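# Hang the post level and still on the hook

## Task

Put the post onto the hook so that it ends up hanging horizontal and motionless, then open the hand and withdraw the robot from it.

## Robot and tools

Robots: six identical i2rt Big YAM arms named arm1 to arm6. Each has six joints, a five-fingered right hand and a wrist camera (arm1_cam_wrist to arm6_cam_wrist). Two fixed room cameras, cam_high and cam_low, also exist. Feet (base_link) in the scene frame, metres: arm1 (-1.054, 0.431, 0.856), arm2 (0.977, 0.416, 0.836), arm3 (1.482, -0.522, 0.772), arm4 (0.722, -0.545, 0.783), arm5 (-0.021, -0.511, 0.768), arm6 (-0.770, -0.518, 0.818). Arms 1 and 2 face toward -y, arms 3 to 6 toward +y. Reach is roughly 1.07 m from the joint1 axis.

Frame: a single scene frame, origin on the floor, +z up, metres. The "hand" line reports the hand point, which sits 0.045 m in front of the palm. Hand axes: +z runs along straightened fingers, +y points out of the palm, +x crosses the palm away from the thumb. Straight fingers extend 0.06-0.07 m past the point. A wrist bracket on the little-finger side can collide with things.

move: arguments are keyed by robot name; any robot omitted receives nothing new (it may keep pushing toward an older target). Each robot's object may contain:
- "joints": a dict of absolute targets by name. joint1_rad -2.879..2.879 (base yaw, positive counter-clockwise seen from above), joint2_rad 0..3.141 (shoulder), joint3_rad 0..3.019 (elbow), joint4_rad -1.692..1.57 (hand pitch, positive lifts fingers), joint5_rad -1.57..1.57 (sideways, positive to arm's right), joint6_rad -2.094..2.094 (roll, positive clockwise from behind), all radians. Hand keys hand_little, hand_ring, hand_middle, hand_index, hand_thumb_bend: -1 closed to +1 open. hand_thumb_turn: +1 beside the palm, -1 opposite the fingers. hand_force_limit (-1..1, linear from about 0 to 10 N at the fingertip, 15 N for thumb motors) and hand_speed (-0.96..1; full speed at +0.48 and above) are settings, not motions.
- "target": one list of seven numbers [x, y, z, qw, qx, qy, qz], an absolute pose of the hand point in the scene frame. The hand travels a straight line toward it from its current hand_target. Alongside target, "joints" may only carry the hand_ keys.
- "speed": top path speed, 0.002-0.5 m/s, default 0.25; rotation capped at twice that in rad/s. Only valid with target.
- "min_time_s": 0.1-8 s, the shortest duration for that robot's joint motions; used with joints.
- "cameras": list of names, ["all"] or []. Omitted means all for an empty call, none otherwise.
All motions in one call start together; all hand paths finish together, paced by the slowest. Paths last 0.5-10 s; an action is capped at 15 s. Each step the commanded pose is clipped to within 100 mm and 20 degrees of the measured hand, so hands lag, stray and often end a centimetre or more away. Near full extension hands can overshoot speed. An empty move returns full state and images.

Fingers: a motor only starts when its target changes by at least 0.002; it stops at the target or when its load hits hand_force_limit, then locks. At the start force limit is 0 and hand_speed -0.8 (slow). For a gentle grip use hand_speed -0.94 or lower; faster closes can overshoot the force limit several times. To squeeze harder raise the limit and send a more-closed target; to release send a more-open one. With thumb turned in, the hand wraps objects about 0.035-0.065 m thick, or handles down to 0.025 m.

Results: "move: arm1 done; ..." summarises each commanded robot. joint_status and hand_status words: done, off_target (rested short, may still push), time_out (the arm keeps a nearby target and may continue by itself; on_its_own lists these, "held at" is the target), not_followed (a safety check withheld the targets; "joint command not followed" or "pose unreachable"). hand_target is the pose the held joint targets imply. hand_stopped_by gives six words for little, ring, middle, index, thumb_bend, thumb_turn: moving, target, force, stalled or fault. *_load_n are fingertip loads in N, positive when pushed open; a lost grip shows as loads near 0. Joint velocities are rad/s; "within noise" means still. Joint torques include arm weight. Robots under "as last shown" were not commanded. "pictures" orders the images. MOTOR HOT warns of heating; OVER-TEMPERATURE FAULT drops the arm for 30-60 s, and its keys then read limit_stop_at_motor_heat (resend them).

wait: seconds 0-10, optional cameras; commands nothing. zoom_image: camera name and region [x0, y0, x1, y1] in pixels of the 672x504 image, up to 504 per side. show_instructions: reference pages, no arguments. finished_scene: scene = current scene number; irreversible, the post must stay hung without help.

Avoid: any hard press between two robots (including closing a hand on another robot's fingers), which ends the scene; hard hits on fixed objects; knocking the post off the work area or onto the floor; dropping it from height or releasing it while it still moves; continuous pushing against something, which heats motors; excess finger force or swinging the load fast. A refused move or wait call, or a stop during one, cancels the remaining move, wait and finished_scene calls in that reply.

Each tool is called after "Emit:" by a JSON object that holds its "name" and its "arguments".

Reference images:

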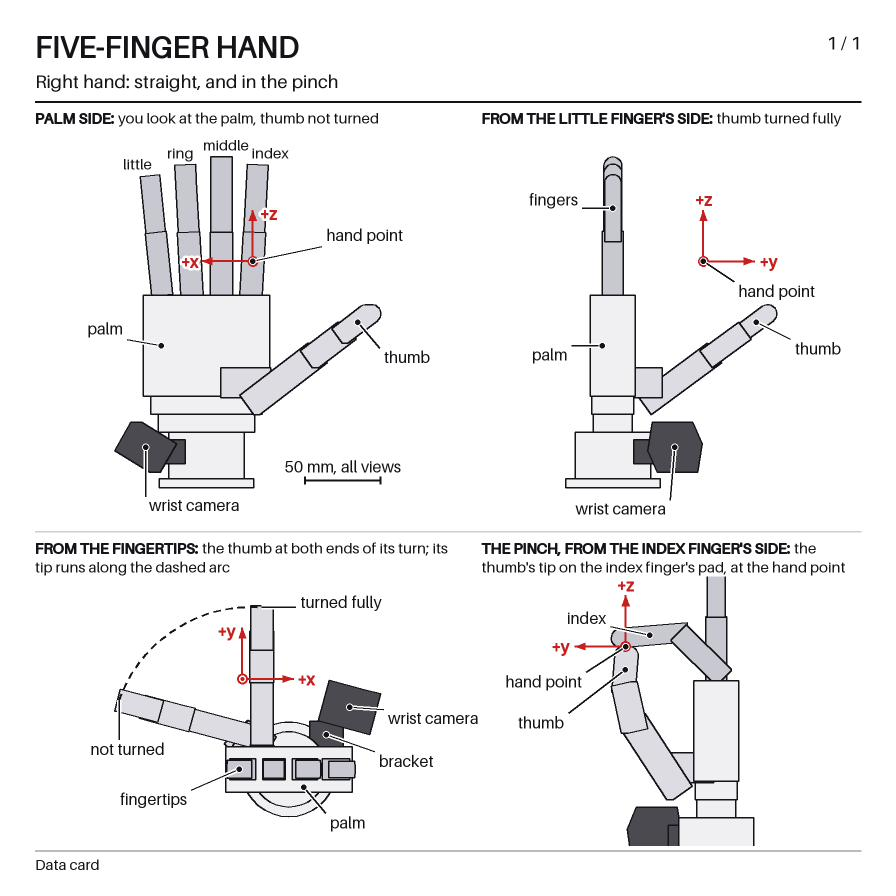

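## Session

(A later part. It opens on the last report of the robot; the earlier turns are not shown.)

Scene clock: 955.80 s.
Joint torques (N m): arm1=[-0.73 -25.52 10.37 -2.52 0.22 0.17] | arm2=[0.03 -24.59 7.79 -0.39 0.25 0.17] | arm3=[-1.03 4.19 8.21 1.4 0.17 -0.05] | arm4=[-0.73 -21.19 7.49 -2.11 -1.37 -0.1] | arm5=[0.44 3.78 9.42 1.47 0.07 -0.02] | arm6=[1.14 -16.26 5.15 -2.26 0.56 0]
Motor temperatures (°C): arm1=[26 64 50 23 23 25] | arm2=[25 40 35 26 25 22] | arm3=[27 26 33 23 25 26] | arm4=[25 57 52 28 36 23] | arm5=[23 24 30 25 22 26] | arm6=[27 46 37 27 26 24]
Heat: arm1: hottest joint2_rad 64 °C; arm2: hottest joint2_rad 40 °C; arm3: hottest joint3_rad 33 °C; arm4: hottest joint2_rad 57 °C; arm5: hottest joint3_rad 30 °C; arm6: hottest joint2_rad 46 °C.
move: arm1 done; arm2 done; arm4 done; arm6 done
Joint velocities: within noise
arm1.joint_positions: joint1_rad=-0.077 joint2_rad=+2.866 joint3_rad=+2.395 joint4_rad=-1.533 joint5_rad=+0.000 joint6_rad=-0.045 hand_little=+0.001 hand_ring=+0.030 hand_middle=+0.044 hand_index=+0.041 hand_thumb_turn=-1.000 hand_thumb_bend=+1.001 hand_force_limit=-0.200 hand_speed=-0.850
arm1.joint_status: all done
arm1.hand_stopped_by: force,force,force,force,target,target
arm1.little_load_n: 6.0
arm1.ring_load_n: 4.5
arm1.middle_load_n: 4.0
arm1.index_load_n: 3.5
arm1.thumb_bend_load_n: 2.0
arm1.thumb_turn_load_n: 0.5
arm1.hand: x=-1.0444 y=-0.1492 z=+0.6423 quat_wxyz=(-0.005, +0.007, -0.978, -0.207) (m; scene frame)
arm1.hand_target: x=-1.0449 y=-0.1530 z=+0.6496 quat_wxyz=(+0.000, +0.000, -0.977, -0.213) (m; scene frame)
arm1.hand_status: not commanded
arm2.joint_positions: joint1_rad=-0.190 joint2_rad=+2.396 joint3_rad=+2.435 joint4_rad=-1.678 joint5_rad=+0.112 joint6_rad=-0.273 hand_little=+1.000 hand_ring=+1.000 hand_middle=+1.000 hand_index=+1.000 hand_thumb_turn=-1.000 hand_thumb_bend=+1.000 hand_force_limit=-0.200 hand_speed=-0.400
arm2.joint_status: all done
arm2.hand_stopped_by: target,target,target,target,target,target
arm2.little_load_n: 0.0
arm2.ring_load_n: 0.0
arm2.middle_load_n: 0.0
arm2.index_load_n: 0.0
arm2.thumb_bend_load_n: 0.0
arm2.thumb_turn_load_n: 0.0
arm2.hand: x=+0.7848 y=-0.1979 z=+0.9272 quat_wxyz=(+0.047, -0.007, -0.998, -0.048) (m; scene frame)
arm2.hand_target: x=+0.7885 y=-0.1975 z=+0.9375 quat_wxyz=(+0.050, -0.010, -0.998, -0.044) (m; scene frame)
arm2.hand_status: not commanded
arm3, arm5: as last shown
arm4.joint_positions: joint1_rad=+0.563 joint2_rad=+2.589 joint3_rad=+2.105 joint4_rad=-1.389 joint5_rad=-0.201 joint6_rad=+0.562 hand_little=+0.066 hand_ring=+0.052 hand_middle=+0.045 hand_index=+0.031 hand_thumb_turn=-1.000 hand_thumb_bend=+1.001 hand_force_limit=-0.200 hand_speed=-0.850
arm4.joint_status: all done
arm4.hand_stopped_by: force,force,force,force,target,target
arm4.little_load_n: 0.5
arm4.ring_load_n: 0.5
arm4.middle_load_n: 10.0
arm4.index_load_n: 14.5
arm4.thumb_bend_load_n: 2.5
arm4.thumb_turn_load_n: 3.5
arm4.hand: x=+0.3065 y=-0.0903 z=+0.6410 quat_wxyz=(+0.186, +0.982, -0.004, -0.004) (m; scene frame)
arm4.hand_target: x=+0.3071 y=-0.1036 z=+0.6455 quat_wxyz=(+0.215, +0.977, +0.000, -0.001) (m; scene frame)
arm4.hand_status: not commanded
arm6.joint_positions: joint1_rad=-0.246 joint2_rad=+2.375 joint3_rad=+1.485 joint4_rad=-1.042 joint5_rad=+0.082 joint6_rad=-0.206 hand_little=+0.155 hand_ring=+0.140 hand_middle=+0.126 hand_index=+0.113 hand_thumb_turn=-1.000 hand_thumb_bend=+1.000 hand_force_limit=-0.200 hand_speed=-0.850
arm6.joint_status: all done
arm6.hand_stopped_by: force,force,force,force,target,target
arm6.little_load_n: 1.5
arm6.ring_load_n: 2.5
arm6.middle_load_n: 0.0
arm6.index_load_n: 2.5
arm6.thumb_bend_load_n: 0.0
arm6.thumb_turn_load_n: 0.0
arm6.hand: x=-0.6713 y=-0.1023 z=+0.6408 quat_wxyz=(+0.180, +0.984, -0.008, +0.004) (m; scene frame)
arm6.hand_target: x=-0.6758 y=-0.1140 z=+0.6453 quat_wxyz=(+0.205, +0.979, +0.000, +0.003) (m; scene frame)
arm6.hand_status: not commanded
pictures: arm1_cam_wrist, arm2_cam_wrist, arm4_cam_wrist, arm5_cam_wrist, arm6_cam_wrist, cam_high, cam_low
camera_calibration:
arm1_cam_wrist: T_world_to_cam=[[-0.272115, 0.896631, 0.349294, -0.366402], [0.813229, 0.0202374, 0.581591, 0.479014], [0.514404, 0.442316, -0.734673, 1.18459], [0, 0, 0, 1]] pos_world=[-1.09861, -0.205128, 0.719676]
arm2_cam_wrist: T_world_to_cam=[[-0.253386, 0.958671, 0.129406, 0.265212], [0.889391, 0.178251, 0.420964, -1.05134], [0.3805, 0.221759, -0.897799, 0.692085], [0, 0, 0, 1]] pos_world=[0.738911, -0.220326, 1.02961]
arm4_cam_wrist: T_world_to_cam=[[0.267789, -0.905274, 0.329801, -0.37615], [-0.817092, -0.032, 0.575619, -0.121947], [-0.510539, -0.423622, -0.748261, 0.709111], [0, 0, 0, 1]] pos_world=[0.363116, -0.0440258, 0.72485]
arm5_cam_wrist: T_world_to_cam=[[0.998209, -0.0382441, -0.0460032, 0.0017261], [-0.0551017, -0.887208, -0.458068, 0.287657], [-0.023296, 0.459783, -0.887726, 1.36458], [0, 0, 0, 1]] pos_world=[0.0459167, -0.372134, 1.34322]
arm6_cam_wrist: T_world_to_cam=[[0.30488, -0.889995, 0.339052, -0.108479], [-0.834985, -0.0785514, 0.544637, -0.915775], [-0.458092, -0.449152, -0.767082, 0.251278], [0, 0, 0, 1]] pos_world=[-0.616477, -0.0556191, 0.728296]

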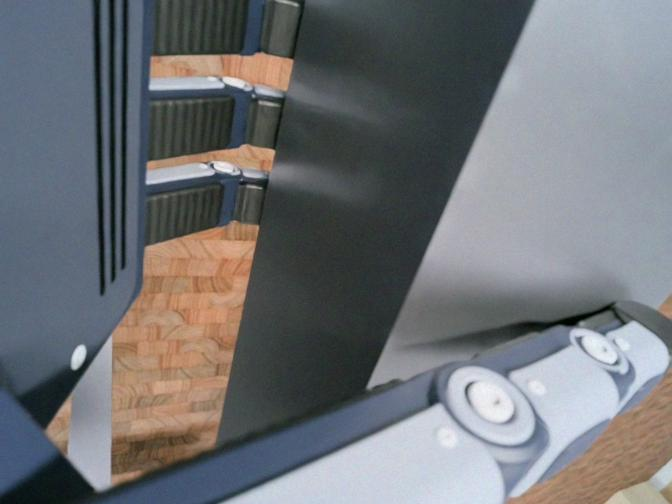

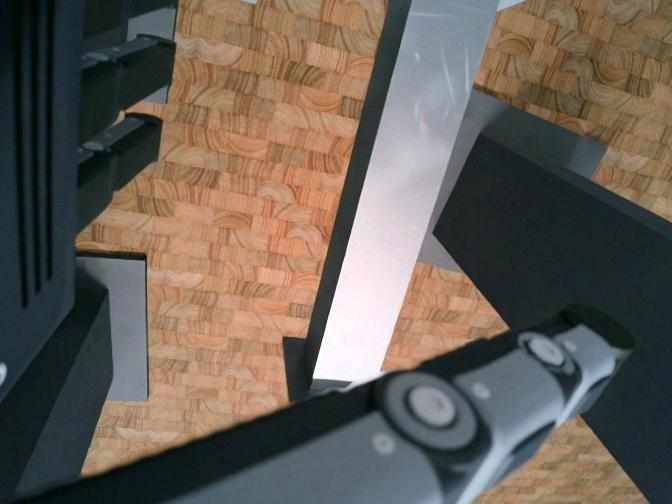

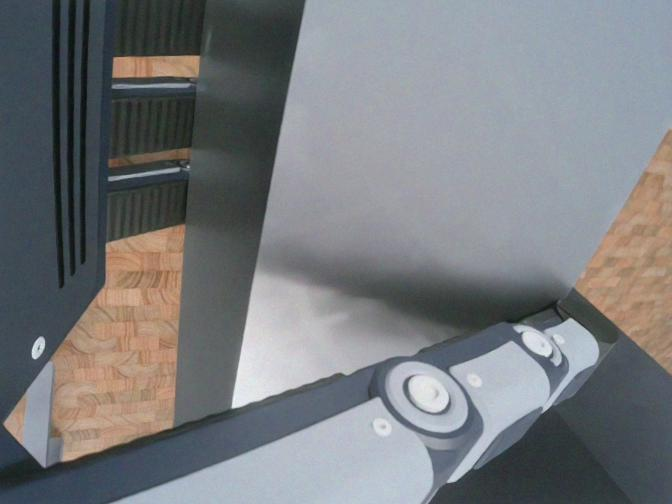

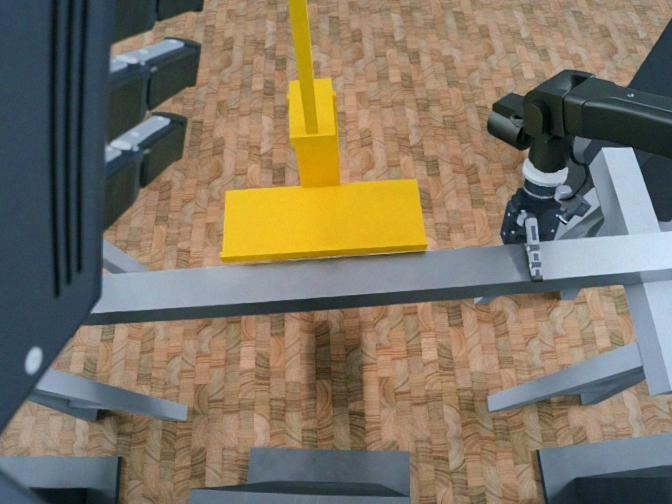

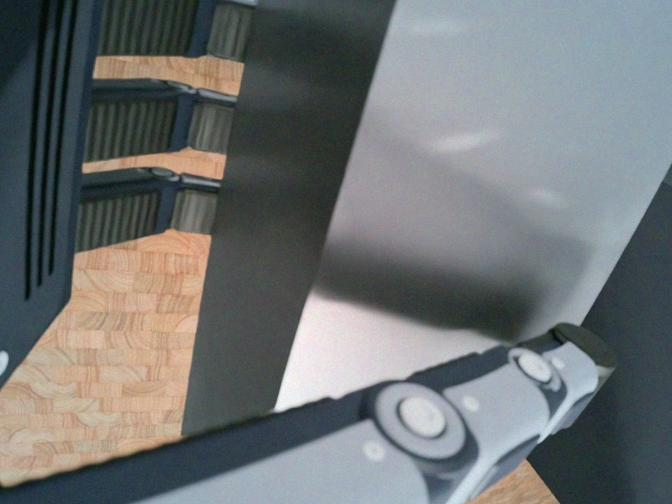

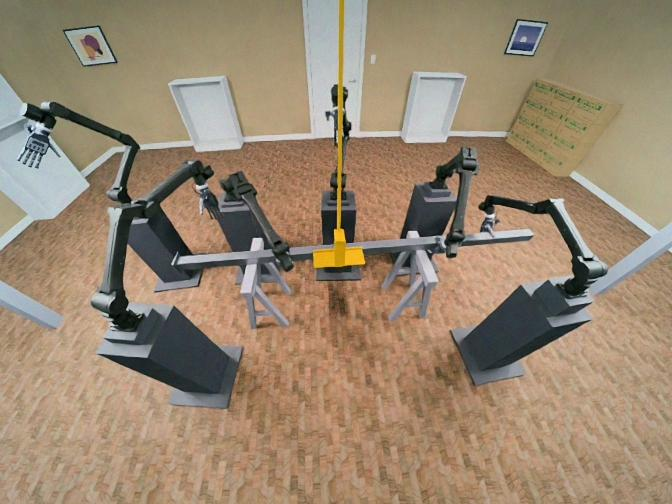

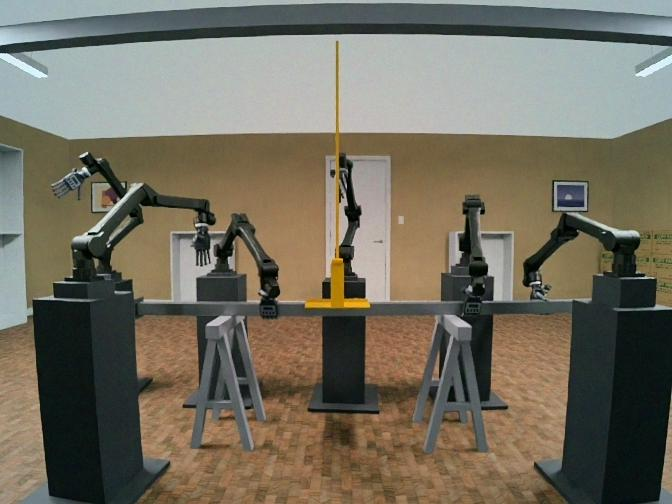

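Emit:
{"name": "move", "arguments": {"arm1": {"joints": {"hand_little": 1, "hand_ring": 1, "hand_middle": 1, "hand_index": 1, "hand_speed": -0.5}}, "arm4": {"joints": {"hand_little": 1, "hand_ring": 1, "hand_middle": 1, "hand_index": 1, "hand_speed": -0.5}}, "arm6": {"joints": {"hand_little": 1, "hand_ring": 1, "hand_middle": 1, "hand_index": 1, "hand_speed": -0.5}}, "arm2": {"target": [0.80, -0.11, 0.80, 0, 0, -1, 0], "speed": 0.15}, "arm5": {"joints": {"joint1_rad": 0.777, "joint5_rad": 0, "joint6_rad": 0.70, "hand_thumb_turn": -1, "hand_speed": -0.4}, "min_time_s": 3}}}

Emit:
{"name": "move", "arguments": {"arm1": {"target": [-1.041, -0.147, 0.640, 0, 0, -0.985, -0.174], "speed": 0.08}, "arm4": {"target": [0.304, -0.075, 0.638, 0.174, 0.985, 0, 0], "speed": 0.08}, "arm6": {"target": [-0.676, -0.101, 0.638, 0.174, 0.985, 0, 0], "speed": 0.08}, "arm5": {"joints": {"joint2_rad": 1.909, "joint3_rad": 1.721, "joint4_rad": -1.383}, "min_time_s": 5}, "cameras": ["arm1_cam_wrist", "arm2_cam_wrist", "arm4_cam_wrist", "arm5_cam_wrist", "arm6_cam_wrist"]}}

Scene clock: 1010.27 s.
Joint torques (N m): arm1=[-0.79 -25.52 9.96 -1.26 0 0.1] | arm2=[-1.08 -21.07 6.13 0.29 0 -0.04] | arm3=[-0.91 4.25 8.2 1.4 0.17 -0.05] | arm4=[-0.79 -21.13 7.39 -0.66 -0.33 0.03] | arm5=[0.85 3.96 9.55 1.54 0.21 0.16] | arm6=[1.14 -16.21 5.08 -1.2 0.32 0]
Motor temperatures (°C): arm1=[26 54 46 23 23 25] | arm2=[25 39 34 26 25 22] | arm3=[27 26 33 23 25 26] | arm4=[25 46 41 26 32 22] | arm5=[23 24 30 25 22 26] | arm6=[26 38 35 27 26 24]
Heat: arm1: hottest joint2_rad 54 °C; arm2: hottest joint2_rad 39 °C; arm3: hottest joint3_rad 33 °C; arm4: hottest joint2_rad 46 °C; arm5: hottest joint3_rad 30 °C; arm6: hottest joint2_rad 38 °C.
move: arm1 done; arm2 done; arm4 done; arm5 done; arm6 done
Joint velocities: within noise
arm1.joint_positions: joint1_rad=-0.077 joint2_rad=+2.866 joint3_rad=+2.400 joint4_rad=-1.565 joint5_rad=+0.006 joint6_rad=-0.037 hand_little=+1.000 hand_ring=+1.000 hand_middle=+1.000 hand_index=+1.000 hand_thumb_turn=-1.000 hand_thumb_bend=+1.000 hand_force_limit=-0.200 hand_speed=-0.500
arm1.joint_status: all done
arm1.hand_stopped_by: target,target,target,target,target,target
arm1.little_load_n: 0.0
arm1.ring_load_n: 0.0
arm1.middle_load_n: 0.0
arm1.index_load_n: 0.0
arm1.thumb_bend_load_n: 0.0
arm1.thumb_turn_load_n: 0.0
arm1.hand: x=-1.0448 y=-0.1445 z=+0.6483 quat_wxyz=(-0.002, +0.004, -0.975, -0.220) (m; scene frame)
arm1.hand_target: x=-1.0449 y=-0.1531 z=+0.6496 quat_wxyz=(+0.000, +0.000, -0.977, -0.213) (m; scene frame)
arm1.hand_status: not commanded
arm2.joint_positions: joint1_rad=-0.231 joint2_rad=+2.162 joint3_rad=+1.666 joint4_rad=-1.091 joint5_rad=-0.003 joint6_rad=-0.331 hand_little=+1.000 hand_ring=+1.000 hand_middle=+1.000 hand_index=+1.000 hand_thumb_turn=-1.000 hand_thumb_bend=+1.000 hand_force_limit=-0.200 hand_speed=-0.400
arm2.joint_status: not commanded
arm2.hand_stopped_by: target,target,target,target,target,target
arm2.little_load_n: 0.0
arm2.ring_load_n: 0.0
arm2.middle_load_n: 0.0
arm2.index_load_n: 0.0
arm2.thumb_bend_load_n: 0.0
arm2.thumb_turn_load_n: 0.0
arm2.hand: x=+0.8056 y=-0.1110 z=+0.7959 quat_wxyz=(-0.001, -0.001, -1.000, -0.007) (m; scene frame)
arm2.hand_target: x=+0.8002 y=-0.1099 z=+0.7999 quat_wxyz=(+0.000, +0.000, -1.000, +0.000) (m; scene frame)
arm2.hand_status: done (0.007 m and 0.8 deg from the pose sent, 0.155 m and 7.8 deg at the start)
arm3: as last shown
arm4.joint_positions: joint1_rad=+0.563 joint2_rad=+2.589 joint3_rad=+2.105 joint4_rad=-1.432 joint5_rad=-0.224 joint6_rad=+0.548 hand_little=+1.000 hand_ring=+1.000 hand_middle=+1.000 hand_index=+1.000 hand_thumb_turn=-1.000 hand_thumb_bend=+1.000 hand_force_limit=-0.200 hand_speed=-0.500
arm4.joint_status: all done
arm4.hand_stopped_by: target,target,target,target,target,target
arm4.little_load_n: 0.0
arm4.ring_load_n: 0.0
arm4.middle_load_n: 0.0
arm4.index_load_n: 0.0
arm4.thumb_bend_load_n: 0.0
arm4.thumb_turn_load_n: 0.0
arm4.hand: x=+0.3090 y=-0.1003 z=+0.6482 quat_wxyz=(+0.210, +0.978, -0.002, -0.003) (m; scene frame)
arm4.hand_target: x=+0.3071 y=-0.1037 z=+0.6455 quat_wxyz=(+0.215, +0.977, +0.000, +0.000) (m; scene frame)
arm4.hand_status: not commanded
arm5.joint_positions: joint1_rad=+0.763 joint2_rad=+0.547 joint3_rad=+1.356 joint4_rad=-1.409 joint5_rad=-0.003 joint6_rad=+0.691 hand_little=+1.000 hand_ring=+1.000 hand_middle=+1.000 hand_index=+1.000 hand_thumb_turn=-1.000 hand_thumb_bend=+1.000 hand_force_limit=+0.000 hand_speed=-0.400
arm5.joint_status: all done
arm5.hand_stopped_by: target,target,target,target,target,target
arm5.little_load_n: 0.0
arm5.ring_load_n: -0.5
arm5.middle_load_n: 0.0
arm5.index_load_n: 0.0
arm5.thumb_bend_load_n: 0.0
arm5.thumb_turn_load_n: 0.0
arm5.hand: x=-0.2010 y=-0.3964 z=+1.2558 quat_wxyz=(-0.359, +0.884, +0.004, -0.298) (m; scene frame)
arm5.hand_target: x=-0.2018 y=-0.3996 z=+1.2656 quat_wxyz=(-0.364, +0.879, +0.006, -0.307) (m; scene frame)
arm5.hand_status: not commanded
arm6.joint_positions: joint1_rad=-0.246 joint2_rad=+2.375 joint3_rad=+1.485 joint4_rad=-1.072 joint5_rad=+0.088 joint6_rad=-0.206 hand_little=+1.000 hand_ring=+1.000 hand_middle=+1.000 hand_index=+1.000 hand_thumb_turn=-1.000 hand_thumb_bend=+1.000 hand_force_limit=-0.200 hand_speed=-0.500
arm6.joint_status: all done
arm6.hand_stopped_by: target,target,target,target,target,target
arm6.little_load_n: 0.0
arm6.ring_load_n: 0.0
arm6.middle_load_n: 0.0
arm6.index_load_n: 0.0
arm6.thumb_bend_load_n: 0.0
arm6.thumb_turn_load_n: 0.0
arm6.hand: x=-0.6718 y=-0.1092 z=+0.6455 quat_wxyz=(+0.195, +0.981, -0.006, +0.003) (m; scene frame)
arm6.hand_target: x=-0.6758 y=-0.1141 z=+0.6454 quat_wxyz=(+0.205, +0.979, -0.001, +0.002) (m; scene frame)
arm6.hand_status: not commanded
pictures: none

Scene clock: 1015.83 s.
Joint torques (N m): arm1=[-0.38 -26.64 5.64 0.12 -0.15 0.12] | arm2=[-1.14 -21.07 6.15 0.32 0 -0.04] | arm3=[-1.08 4.31 8.18 1.4 0.16 -0.06] | arm4=[-1.49 -19.9 9.65 0.03 0.06 0.1] | arm5=[0.62 -16.91 12.14 -0.13 0.26 0.08] | arm6=[1.14 -16.67 4.63 -0.25 0.11 -0.05]
Motor temperatures (°C): arm1=[26 53 45 23 23 25] | arm2=[25 39 34 26 25 22] | arm3=[27 26 33 23 25 26] | arm4=[25 46 41 26 31 22] | arm5=[23 24 31 25 22 26] | arm6=[26 37 35 27 26 24]
Heat: arm1: hottest joint2_rad 53 °C; arm2: hottest joint2_rad 39 °C; arm3: hottest joint3_rad 33 °C; arm4: hottest joint2_rad 46 °C; arm5: hottest joint3_rad 31 °C; arm6: hottest joint2_rad 37 °C.
move: arm1 moving; arm4 moving; arm5 done; arm6 moving
Joint velocities: within noise
arm1.joint_positions: joint1_rad=-0.077 joint2_rad=+2.784 joint3_rad=+2.250 joint4_rad=-1.411 joint5_rad=+0.005 joint6_rad=-0.036 hand_little=+1.000 hand_ring=+1.000 hand_middle=+1.000 hand_index=+1.000 hand_thumb_turn=-1.000 hand_thumb_bend=+1.000 hand_force_limit=-0.200 hand_speed=-0.500
arm1.joint_status: not commanded
arm1.hand_stopped_by: target,target,target,target,target,target
arm1.little_load_n: 0.0
arm1.ring_load_n: 0.0
arm1.middle_load_n: 0.0
arm1.index_load_n: 0.0
arm1.thumb_bend_load_n: 0.5
arm1.thumb_turn_load_n: -0.5
arm1.hand: x=-1.0448 y=-0.1466 z=+0.6426 quat_wxyz=(-0.001, +0.004, -0.984, -0.179) (m; scene frame)
arm1.hand_target: x=-1.0410 y=-0.1470 z=+0.6399 quat_wxyz=(+0.000, +0.000, -0.985, -0.174) (m; scene frame)
arm1.hand_status: moving (0.005 m and 0.7 deg from the pose sent, 0.009 m and 5.5 deg at the start)
arm2, arm3: as last shown
arm4.joint_positions: joint1_rad=+0.563 joint2_rad=+2.589 joint3_rad=+2.132 joint4_rad=-1.415 joint5_rad=-0.184 joint6_rad=+0.548 hand_little=+1.000 hand_ring=+1.000 hand_middle=+1.000 hand_index=+1.000 hand_thumb_turn=-1.000 hand_thumb_bend=+1.000 hand_force_limit=-0.200 hand_speed=-0.500
arm4.joint_status: not commanded
arm4.hand_stopped_by: target,target,target,target,target,target
arm4.little_load_n: 0.0
arm4.ring_load_n: 0.0
arm4.middle_load_n: 0.0
arm4.index_load_n: 0.0
arm4.thumb_bend_load_n: 0.0
arm4.thumb_turn_load_n: 0.0
arm4.hand: x=+0.3073 y=-0.0849 z=+0.6488 quat_wxyz=(+0.181, +0.983, +0.004, +0.002) (m; scene frame)
arm4.hand_target: x=+0.3043 y=-0.0755 z=+0.6383 quat_wxyz=(+0.174, +0.985, +0.000, +0.000) (m; scene frame)
arm4.hand_status: moving (0.015 m and 1.0 deg from the pose sent, 0.028 m and 4.2 deg at the start)
arm5.joint_positions: joint1_rad=+0.763 joint2_rad=+1.891 joint3_rad=+1.680 joint4_rad=-1.393 joint5_rad=-0.003 joint6_rad=+0.691 hand_little=+1.000 hand_ring=+1.000 hand_middle=+1.000 hand_index=+1.000 hand_thumb_turn=-1.000 hand_thumb_bend=+1.000 hand_force_limit=+0.000 hand_speed=-0.400
arm5.joint_status: all done
arm5.hand_stopped_by: target,target,target,target,target,target
arm5.little_load_n: 0.0
arm5.ring_load_n: 0.0
arm5.middle_load_n: 0.0
arm5.index_load_n: 0.0
arm5.thumb_bend_load_n: 0.0
arm5.thumb_turn_load_n: 0.0
arm5.hand: x=-0.4176 y=-0.1346 z=+0.8886 quat_wxyz=(+0.012, +1.000, +0.002, +0.011) (m; scene frame)
arm5.hand_target: x=-0.4339 y=-0.1271 z=+0.8929 quat_wxyz=(-0.001, +1.000, +0.005, +0.002) (m; scene frame)
arm5.hand_status: not commanded
arm6.joint_positions: joint1_rad=-0.246 joint2_rad=+2.375 joint3_rad=+1.485 joint4_rad=-1.036 joint5_rad=+0.074 joint6_rad=-0.207 hand_little=+1.000 hand_ring=+1.000 hand_middle=+1.000 hand_index=+1.000 hand_thumb_turn=-1.000 hand_thumb_bend=+1.000 hand_force_limit=-0.200 hand_speed=-0.500
arm6.joint_status: not commanded
arm6.hand_stopped_by: target,target,target,target,target,target
arm6.little_load_n: 0.0
arm6.ring_load_n: 0.0
arm6.middle_load_n: 0.0
arm6.index_load_n: 0.0
arm6.thumb_bend_load_n: 0.0
arm6.thumb_turn_load_n: 0.0
arm6.hand: x=-0.6723 y=-0.1006 z=+0.6399 quat_wxyz=(+0.177, +0.984, -0.008, +0.001) (m; scene frame)
arm6.hand_target: x=-0.6760 y=-0.1010 z=+0.6380 quat_wxyz=(+0.174, +0.985, +0.000, +0.000) (m; scene frame)
arm6.hand_status: moving (0.004 m and 1.0 deg from the pose sent, 0.012 m and 2.6 deg at the start)
pictures: arm1_cam_wrist, arm2_cam_wrist, arm4_cam_wrist, arm5_cam_wrist, arm6_cam_wrist
camera_calibration:
arm1_cam_wrist: T_world_to_cam=[[-0.264078, 0.917199, 0.298345, -0.324794], [0.818899, 0.0497904, 0.571773, 0.495705], [0.509575, 0.395307, -0.764242, 1.19088], [0, 0, 0, 1]] pos_world=[-1.09854, -0.197542, 0.723586]
arm2_cam_wrist: T_world_to_cam=[[-0.272144, 0.961929, 0.0251226, 0.30273], [0.842843, 0.225694, 0.488547, -1.04096], [0.464277, 0.154129, -0.872176, 0.451519], [0, 0, 0, 1]] pos_world=[0.75012, -0.125859, 0.894754]
arm4_cam_wrist: T_world_to_cam=[[0.281633, -0.90384, 0.322111, -0.373178], [-0.820848, -0.0531095, 0.568672, -0.121681], [-0.496881, -0.424561, -0.756873, 0.718924], [0, 0, 0, 1]] pos_world=[0.362438, -0.0385283, 0.733536]
arm5_cam_wrist: T_world_to_cam=[[0.248665, -0.96856, -0.00753266, -0.0163765], [-0.853931, -0.222893, 0.470234, -0.801257], [-0.457129, -0.110498, -0.882509, 0.691193], [0, 0, 0, 1]] pos_world=[-0.364181, -0.11808, 0.98664]
arm6_cam_wrist: T_world_to_cam=[[0.305517, -0.893022, 0.330411, -0.100737], [-0.831861, -0.0814786, 0.54897, -0.916933], [-0.463321, -0.442576, -0.767763, 0.248437], [0, 0, 0, 1]] pos_world=[-0.616878, -0.0547183, 0.727395]

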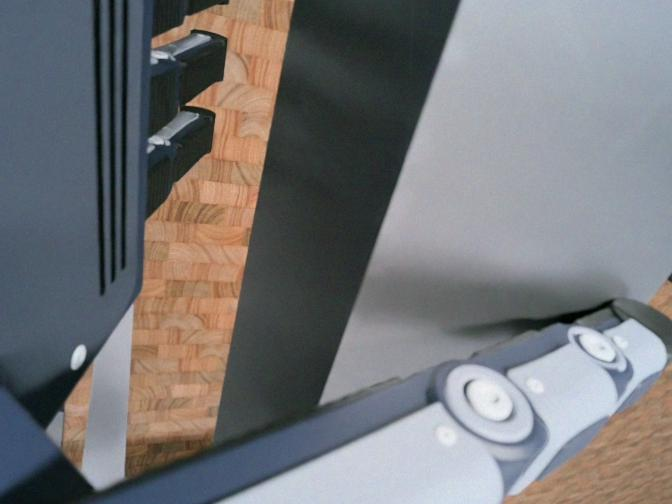

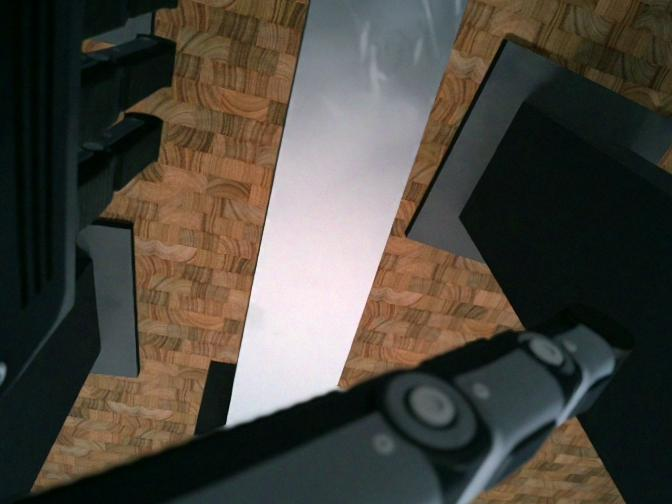

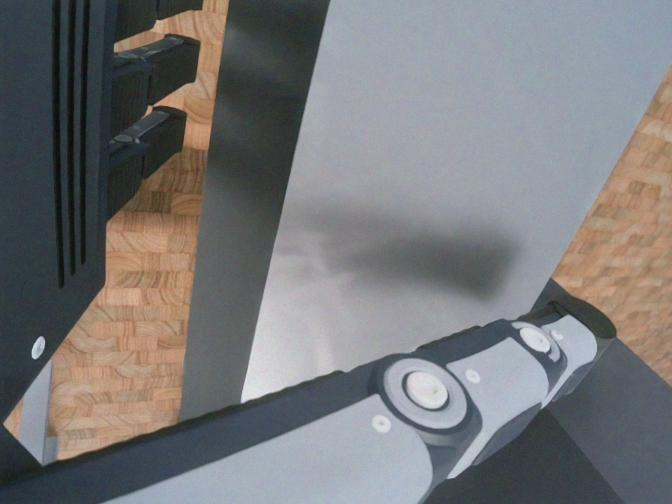

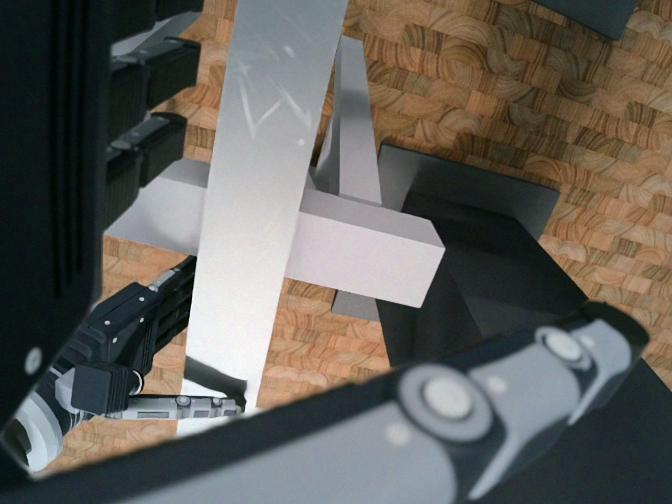

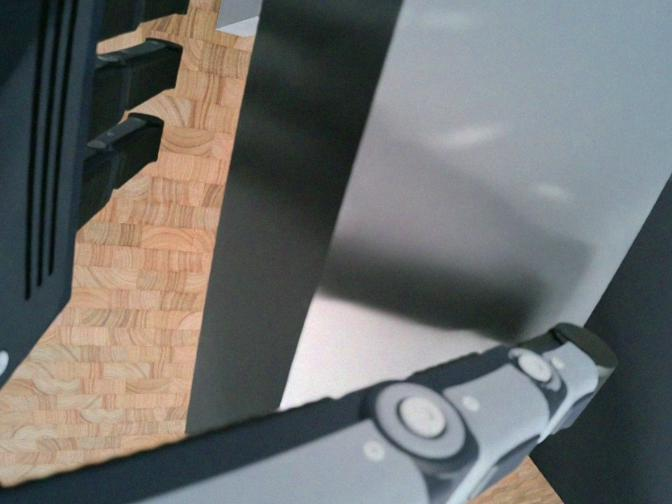

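Emit:
{"name": "move", "arguments": {"arm2": {"target": [0.80, -0.103, 0.650, 0, 0, -1, 0], "speed": 0.12}, "arm5": {"target": [-0.420, -0.090, 0.650, 0, 1, 0, 0], "speed": 0.12}, "arm6": {"target": [-0.676, -0.106, 0.638, 0.174, 0.985, 0, 0], "speed": 0.08}, "arm4": {"target": [0.304, -0.073, 0.634, 0.174, 0.985, 0, 0], "speed": 0.08}}}

Emit:
{"name": "move", "arguments": {"arm2": {"target": [0.80, -0.105, 0.643, 0, 0, -0.985, -0.174], "speed": 0.1}, "arm5": {"target": [-0.425, -0.085, 0.638, 0.174, 0.985, 0, 0], "speed": 0.1}, "cameras": ["arm2_cam_wrist", "arm4_cam_wrist", "arm5_cam_wrist"]}}

Scene clock: 1040.93 s.
Joint torques (N m): arm1=[-0.5 -26.7 5.64 0.14 -0.15 0.12] | arm2=[-1.26 -19.49 5.41 0.34 -0.01 -0.05] | arm3=[-1.08 4.25 8.2 1.39 0.17 -0.05] | arm4=[-1.49 -19.66 9.78 0.03 0.05 0.07] | arm5=[-1.44 -19.49 7.51 0.17 0.12 -0.05] | arm6=[1.03 -17.14 4.57 -0.25 0.14 -0.06]
Motor temperatures (°C): arm1=[26 48 42 22 23 25] | arm2=[25 38 34 26 25 22] | arm3=[27 26 33 23 25 26] | arm4=[25 44 42 25 30 22] | arm5=[23 24 31 25 22 26] | arm6=[26 36 34 26 26 24]
Heat: arm1: hottest joint2_rad 48 °C; arm2: hottest joint2_rad 38 °C; arm3: hottest joint3_rad 33 °C; arm4: hottest joint2_rad 44 °C; arm5: hottest joint3_rad 31 °C; arm6: hottest joint2_rad 36 °C.
move: arm2 off_target; arm4 off_target; arm5 off_target; arm6 done
Joint velocities: within noise
arm1, arm3: as last shown
arm2.joint_positions: joint1_rad=-0.232 joint2_rad=+2.356 joint3_rad=+1.605 joint4_rad=-0.815 joint5_rad=-0.003 joint6_rad=-0.333 hand_little=+1.000 hand_ring=+1.000 hand_middle=+1.000 hand_index=+1.000 hand_thumb_turn=-1.000 hand_thumb_bend=+1.000 hand_force_limit=-0.200 hand_speed=-0.400
arm2.joint_status: not commanded
arm2.hand_stopped_by: target,target,target,target,target,target
arm2.little_load_n: 0.0
arm2.ring_load_n: 0.0
arm2.middle_load_n: 0.0
arm2.index_load_n: 0.0
arm2.thumb_bend_load_n: 0.0
arm2.thumb_turn_load_n: 0.0
arm2.hand: x=+0.8052 y=-0.1083 z=+0.6586 quat_wxyz=(+0.002, +0.000, -1.000, +0.003) (m; scene frame)
arm2.hand_target: x=+0.8002 y=-0.1028 z=+0.6502 quat_wxyz=(+0.000, +0.000, -1.000, +0.000) (m; scene frame)
arm2.hand_status: off_target (0.011 m and 0.5 deg from the pose sent, 0.146 m and 0.8 deg at the start)
arm4.joint_positions: joint1_rad=+0.563 joint2_rad=+2.600 joint3_rad=+2.144 joint4_rad=-1.415 joint5_rad=-0.183 joint6_rad=+0.548 hand_little=+1.000 hand_ring=+1.000 hand_middle=+1.000 hand_index=+1.000 hand_thumb_turn=-1.000 hand_thumb_bend=+1.000 hand_force_limit=-0.200 hand_speed=-0.500
arm4.joint_status: not commanded
arm4.hand_stopped_by: target,target,target,target,target,target
arm4.little_load_n: 0.0
arm4.ring_load_n: 0.0
arm4.middle_load_n: 0.0
arm4.index_load_n: 0.0
arm4.thumb_bend_load_n: 0.0
arm4.thumb_turn_load_n: 0.0
arm4.hand: x=+0.3064 y=-0.0835 z=+0.6448 quat_wxyz=(+0.181, +0.983, +0.004, +0.002) (m; scene frame)
arm4.hand_target: x=+0.3043 y=-0.0736 z=+0.6342 quat_wxyz=(+0.174, +0.985, +0.000, +0.000) (m; scene frame)
arm4.hand_status: off_target (0.015 m and 1.0 deg from the pose sent, 0.019 m and 1.0 deg at the start)
arm5.joint_positions: joint1_rad=+0.733 joint2_rad=+2.205 joint3_rad=+1.549 joint4_rad=-0.909 joint5_rad=-0.003 joint6_rad=+0.662 hand_little=+1.000 hand_ring=+1.000 hand_middle=+1.000 hand_index=+1.000 hand_thumb_turn=-1.000 hand_thumb_bend=+1.000 hand_force_limit=+0.000 hand_speed=-0.400
arm5.joint_status: not commanded
arm5.hand_stopped_by: target,target,target,target,target,target
arm5.little_load_n: 0.0
arm5.ring_load_n: 0.0
arm5.middle_load_n: 0.0
arm5.index_load_n: 0.0
arm5.thumb_bend_load_n: -0.5
arm5.thumb_turn_load_n: 0.0
arm5.hand: x=-0.4253 y=-0.0957 z=+0.6614 quat_wxyz=(-0.003, +1.000, +0.002, -0.001) (m; scene frame)
arm5.hand_target: x=-0.4200 y=-0.0903 z=+0.6503 quat_wxyz=(+0.000, +1.000, +0.000, +0.000) (m; scene frame)
arm5.hand_status: off_target (0.014 m and 0.4 deg from the pose sent, 0.243 m and 2.0 deg at the start)
arm6.joint_positions: joint1_rad=-0.246 joint2_rad=+2.375 joint3_rad=+1.466 joint4_rad=-1.026 joint5_rad=+0.074 joint6_rad=-0.208 hand_little=+1.000 hand_ring=+1.000 hand_middle=+1.000 hand_index=+1.000 hand_thumb_turn=-1.000 hand_thumb_bend=+1.000 hand_force_limit=-0.200 hand_speed=-0.500
arm6.joint_status: not commanded
arm6.hand_stopped_by: target,target,target,target,target,target
arm6.little_load_n: 0.0
arm6.ring_load_n: 0.0
arm6.middle_load_n: 0.0
arm6.index_load_n: 0.0
arm6.thumb_bend_load_n: 0.0
arm6.thumb_turn_load_n: 0.0
arm6.hand: x=-0.6741 y=-0.1083 z=+0.6365 quat_wxyz=(+0.181, +0.983, -0.007, -0.001) (m; scene frame)
arm6.hand_target: x=-0.6760 y=-0.1059 z=+0.6380 quat_wxyz=(+0.174, +0.985, +0.000, +0.000) (m; scene frame)
arm6.hand_status: done (0.003 m and 1.2 deg from the pose sent, 0.007 m and 0.9 deg at the start)
pictures: none

Scene clock: 1043.53 s.
Joint torques (N m): arm1=[-0.56 -26.64 5.59 0.12 -0.16 0.12] | arm2=[0.56 -20.78 8.96 -0.91 0.28 0.18] | arm3=[-1.08 4.37 8.23 1.39 0.17 -0.05] | arm4=[-1.49 -20.01 9.77 -0.01 0.06 0.08] | arm5=[-2.32 -21.25 9.88 -1.29 -0.04 -0.06] | arm6=[0.97 -17.08 4.57 -0.27 0.14 -0.06]
Motor temperatures (°C): arm1=[26 48 42 22 23 25] | arm2=[25 38 34 26 25 22] | arm3=[27 26 33 23 25 26] | arm4=[25 44 42 25 30 22] | arm5=[23 25 31 25 22 26] | arm6=[26 36 34 26 26 24]
Heat: arm1: hottest joint2_rad 48 °C; arm2: hottest joint2_rad 38 °C; arm3: hottest joint3_rad 33 °C; arm4: hottest joint2_rad 44 °C; arm5: hottest joint3_rad 31 °C; arm6: hottest joint2_rad 36 °C.
move: arm2 off_target; arm5 off_target
Joint velocities: within noise
arm1, arm3, arm4, arm6: as last shown
arm1.thumb_turn_load_n: 0.0
arm2.joint_positions: joint1_rad=-0.220 joint2_rad=+2.619 joint3_rad=+1.994 joint4_rad=-1.291 joint5_rad=+0.097 joint6_rad=-0.307 hand_little=+1.000 hand_ring=+1.000 hand_middle=+1.000 hand_index=+1.000 hand_thumb_turn=-1.000 hand_thumb_bend=+1.000 hand_force_limit=-0.200 hand_speed=-0.400
arm2.joint_status: not commanded
arm2.hand_stopped_by: target,target,target,target,target,target
arm2.little_load_n: 0.0
arm2.ring_load_n: 0.5
arm2.middle_load_n: 0.0
arm2.index_load_n: 0.0
arm2.thumb_bend_load_n: 0.0
arm2.thumb_turn_load_n: 0.0
arm2.hand: x=+0.7979 y=-0.0940 z=+0.6446 quat_wxyz=(-0.005, +0.001, -0.984, -0.178) (m; scene frame)
arm2.hand_target: x=+0.8002 y=-0.1048 z=+0.6431 quat_wxyz=(+0.000, +0.000, -0.985, -0.173) (m; scene frame)
arm2.hand_status: off_target (0.011 m and 0.7 deg from the pose sent, 0.017 m and 20.4 deg at the start)
arm4.ring_load_n: -0.5
arm5.joint_positions: joint1_rad=+0.678 joint2_rad=+2.451 joint3_rad=+1.881 joint4_rad=-1.284 joint5_rad=-0.197 joint6_rad=+0.576 hand_little=+1.000 hand_ring=+1.000 hand_middle=+1.000 hand_index=+1.000 hand_thumb_turn=-1.000 hand_thumb_bend=+1.000 hand_force_limit=+0.000 hand_speed=-0.400
arm5.joint_status: not commanded
arm5.hand_stopped_by: target,target,target,target,target,target
arm5.little_load_n: 0.0
arm5.ring_load_n: 0.0
arm5.middle_load_n: 0.0
arm5.index_load_n: 0.0
arm5.thumb_bend_load_n: 0.0
arm5.thumb_turn_load_n: 0.0
arm5.hand: x=-0.4288 y=-0.0943 z=+0.6473 quat_wxyz=(+0.170, +0.986, +0.003, -0.001) (m; scene frame)
arm5.hand_target: x=-0.4247 y=-0.0854 z=+0.6382 quat_wxyz=(+0.174, +0.985, +0.000, +0.000) (m; scene frame)
arm5.hand_status: off_target (0.014 m and 0.6 deg from the pose sent, 0.026 m and 20.4 deg at the start)
arm6.thumb_bend_load_n: -0.5
pictures: arm2_cam_wrist, arm4_cam_wrist, arm5_cam_wrist
camera_calibration:
arm2_cam_wrist: T_world_to_cam=[[-0.276689, 0.89678, 0.345296, 0.0791336], [0.838233, 0.0495262, 0.543058, -1.01248], [0.469902, 0.439697, -0.765414, 0.27406], [0, 0, 0, 1]] pos_world=[0.741807, -0.141324, 0.732279]
arm4_cam_wrist: T_world_to_cam=[[0.28171, -0.903969, 0.321682, -0.370122], [-0.820897, -0.0534944, 0.568566, -0.120047], [-0.496758, -0.424239, -0.757135, 0.716278], [0, 0, 0, 1]] pos_world=[0.361538, -0.0371279, 0.729635]
arm5_cam_wrist: T_world_to_cam=[[0.249548, -0.924469, 0.288242, -0.163305], [-0.842625, -0.0606222, 0.535078, -0.710359], [-0.477189, -0.376407, -0.794109, 0.386667], [0, 0, 0, 1]] pos_world=[-0.373301, -0.0484897, 0.734225]

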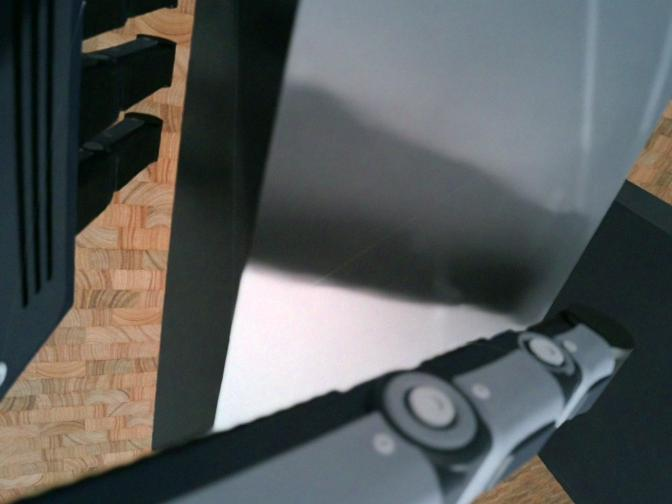

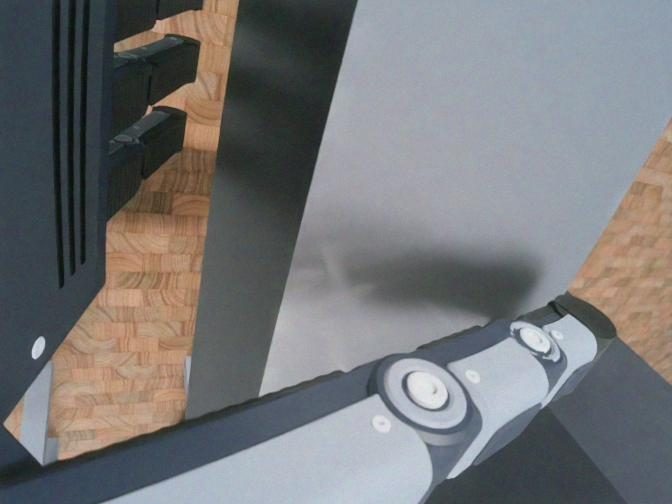

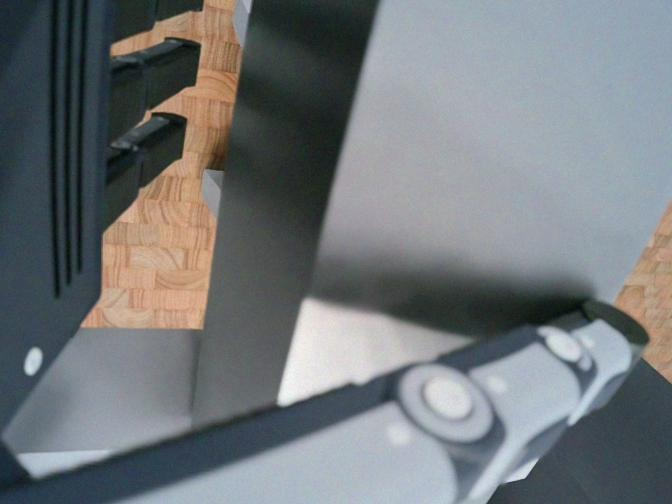

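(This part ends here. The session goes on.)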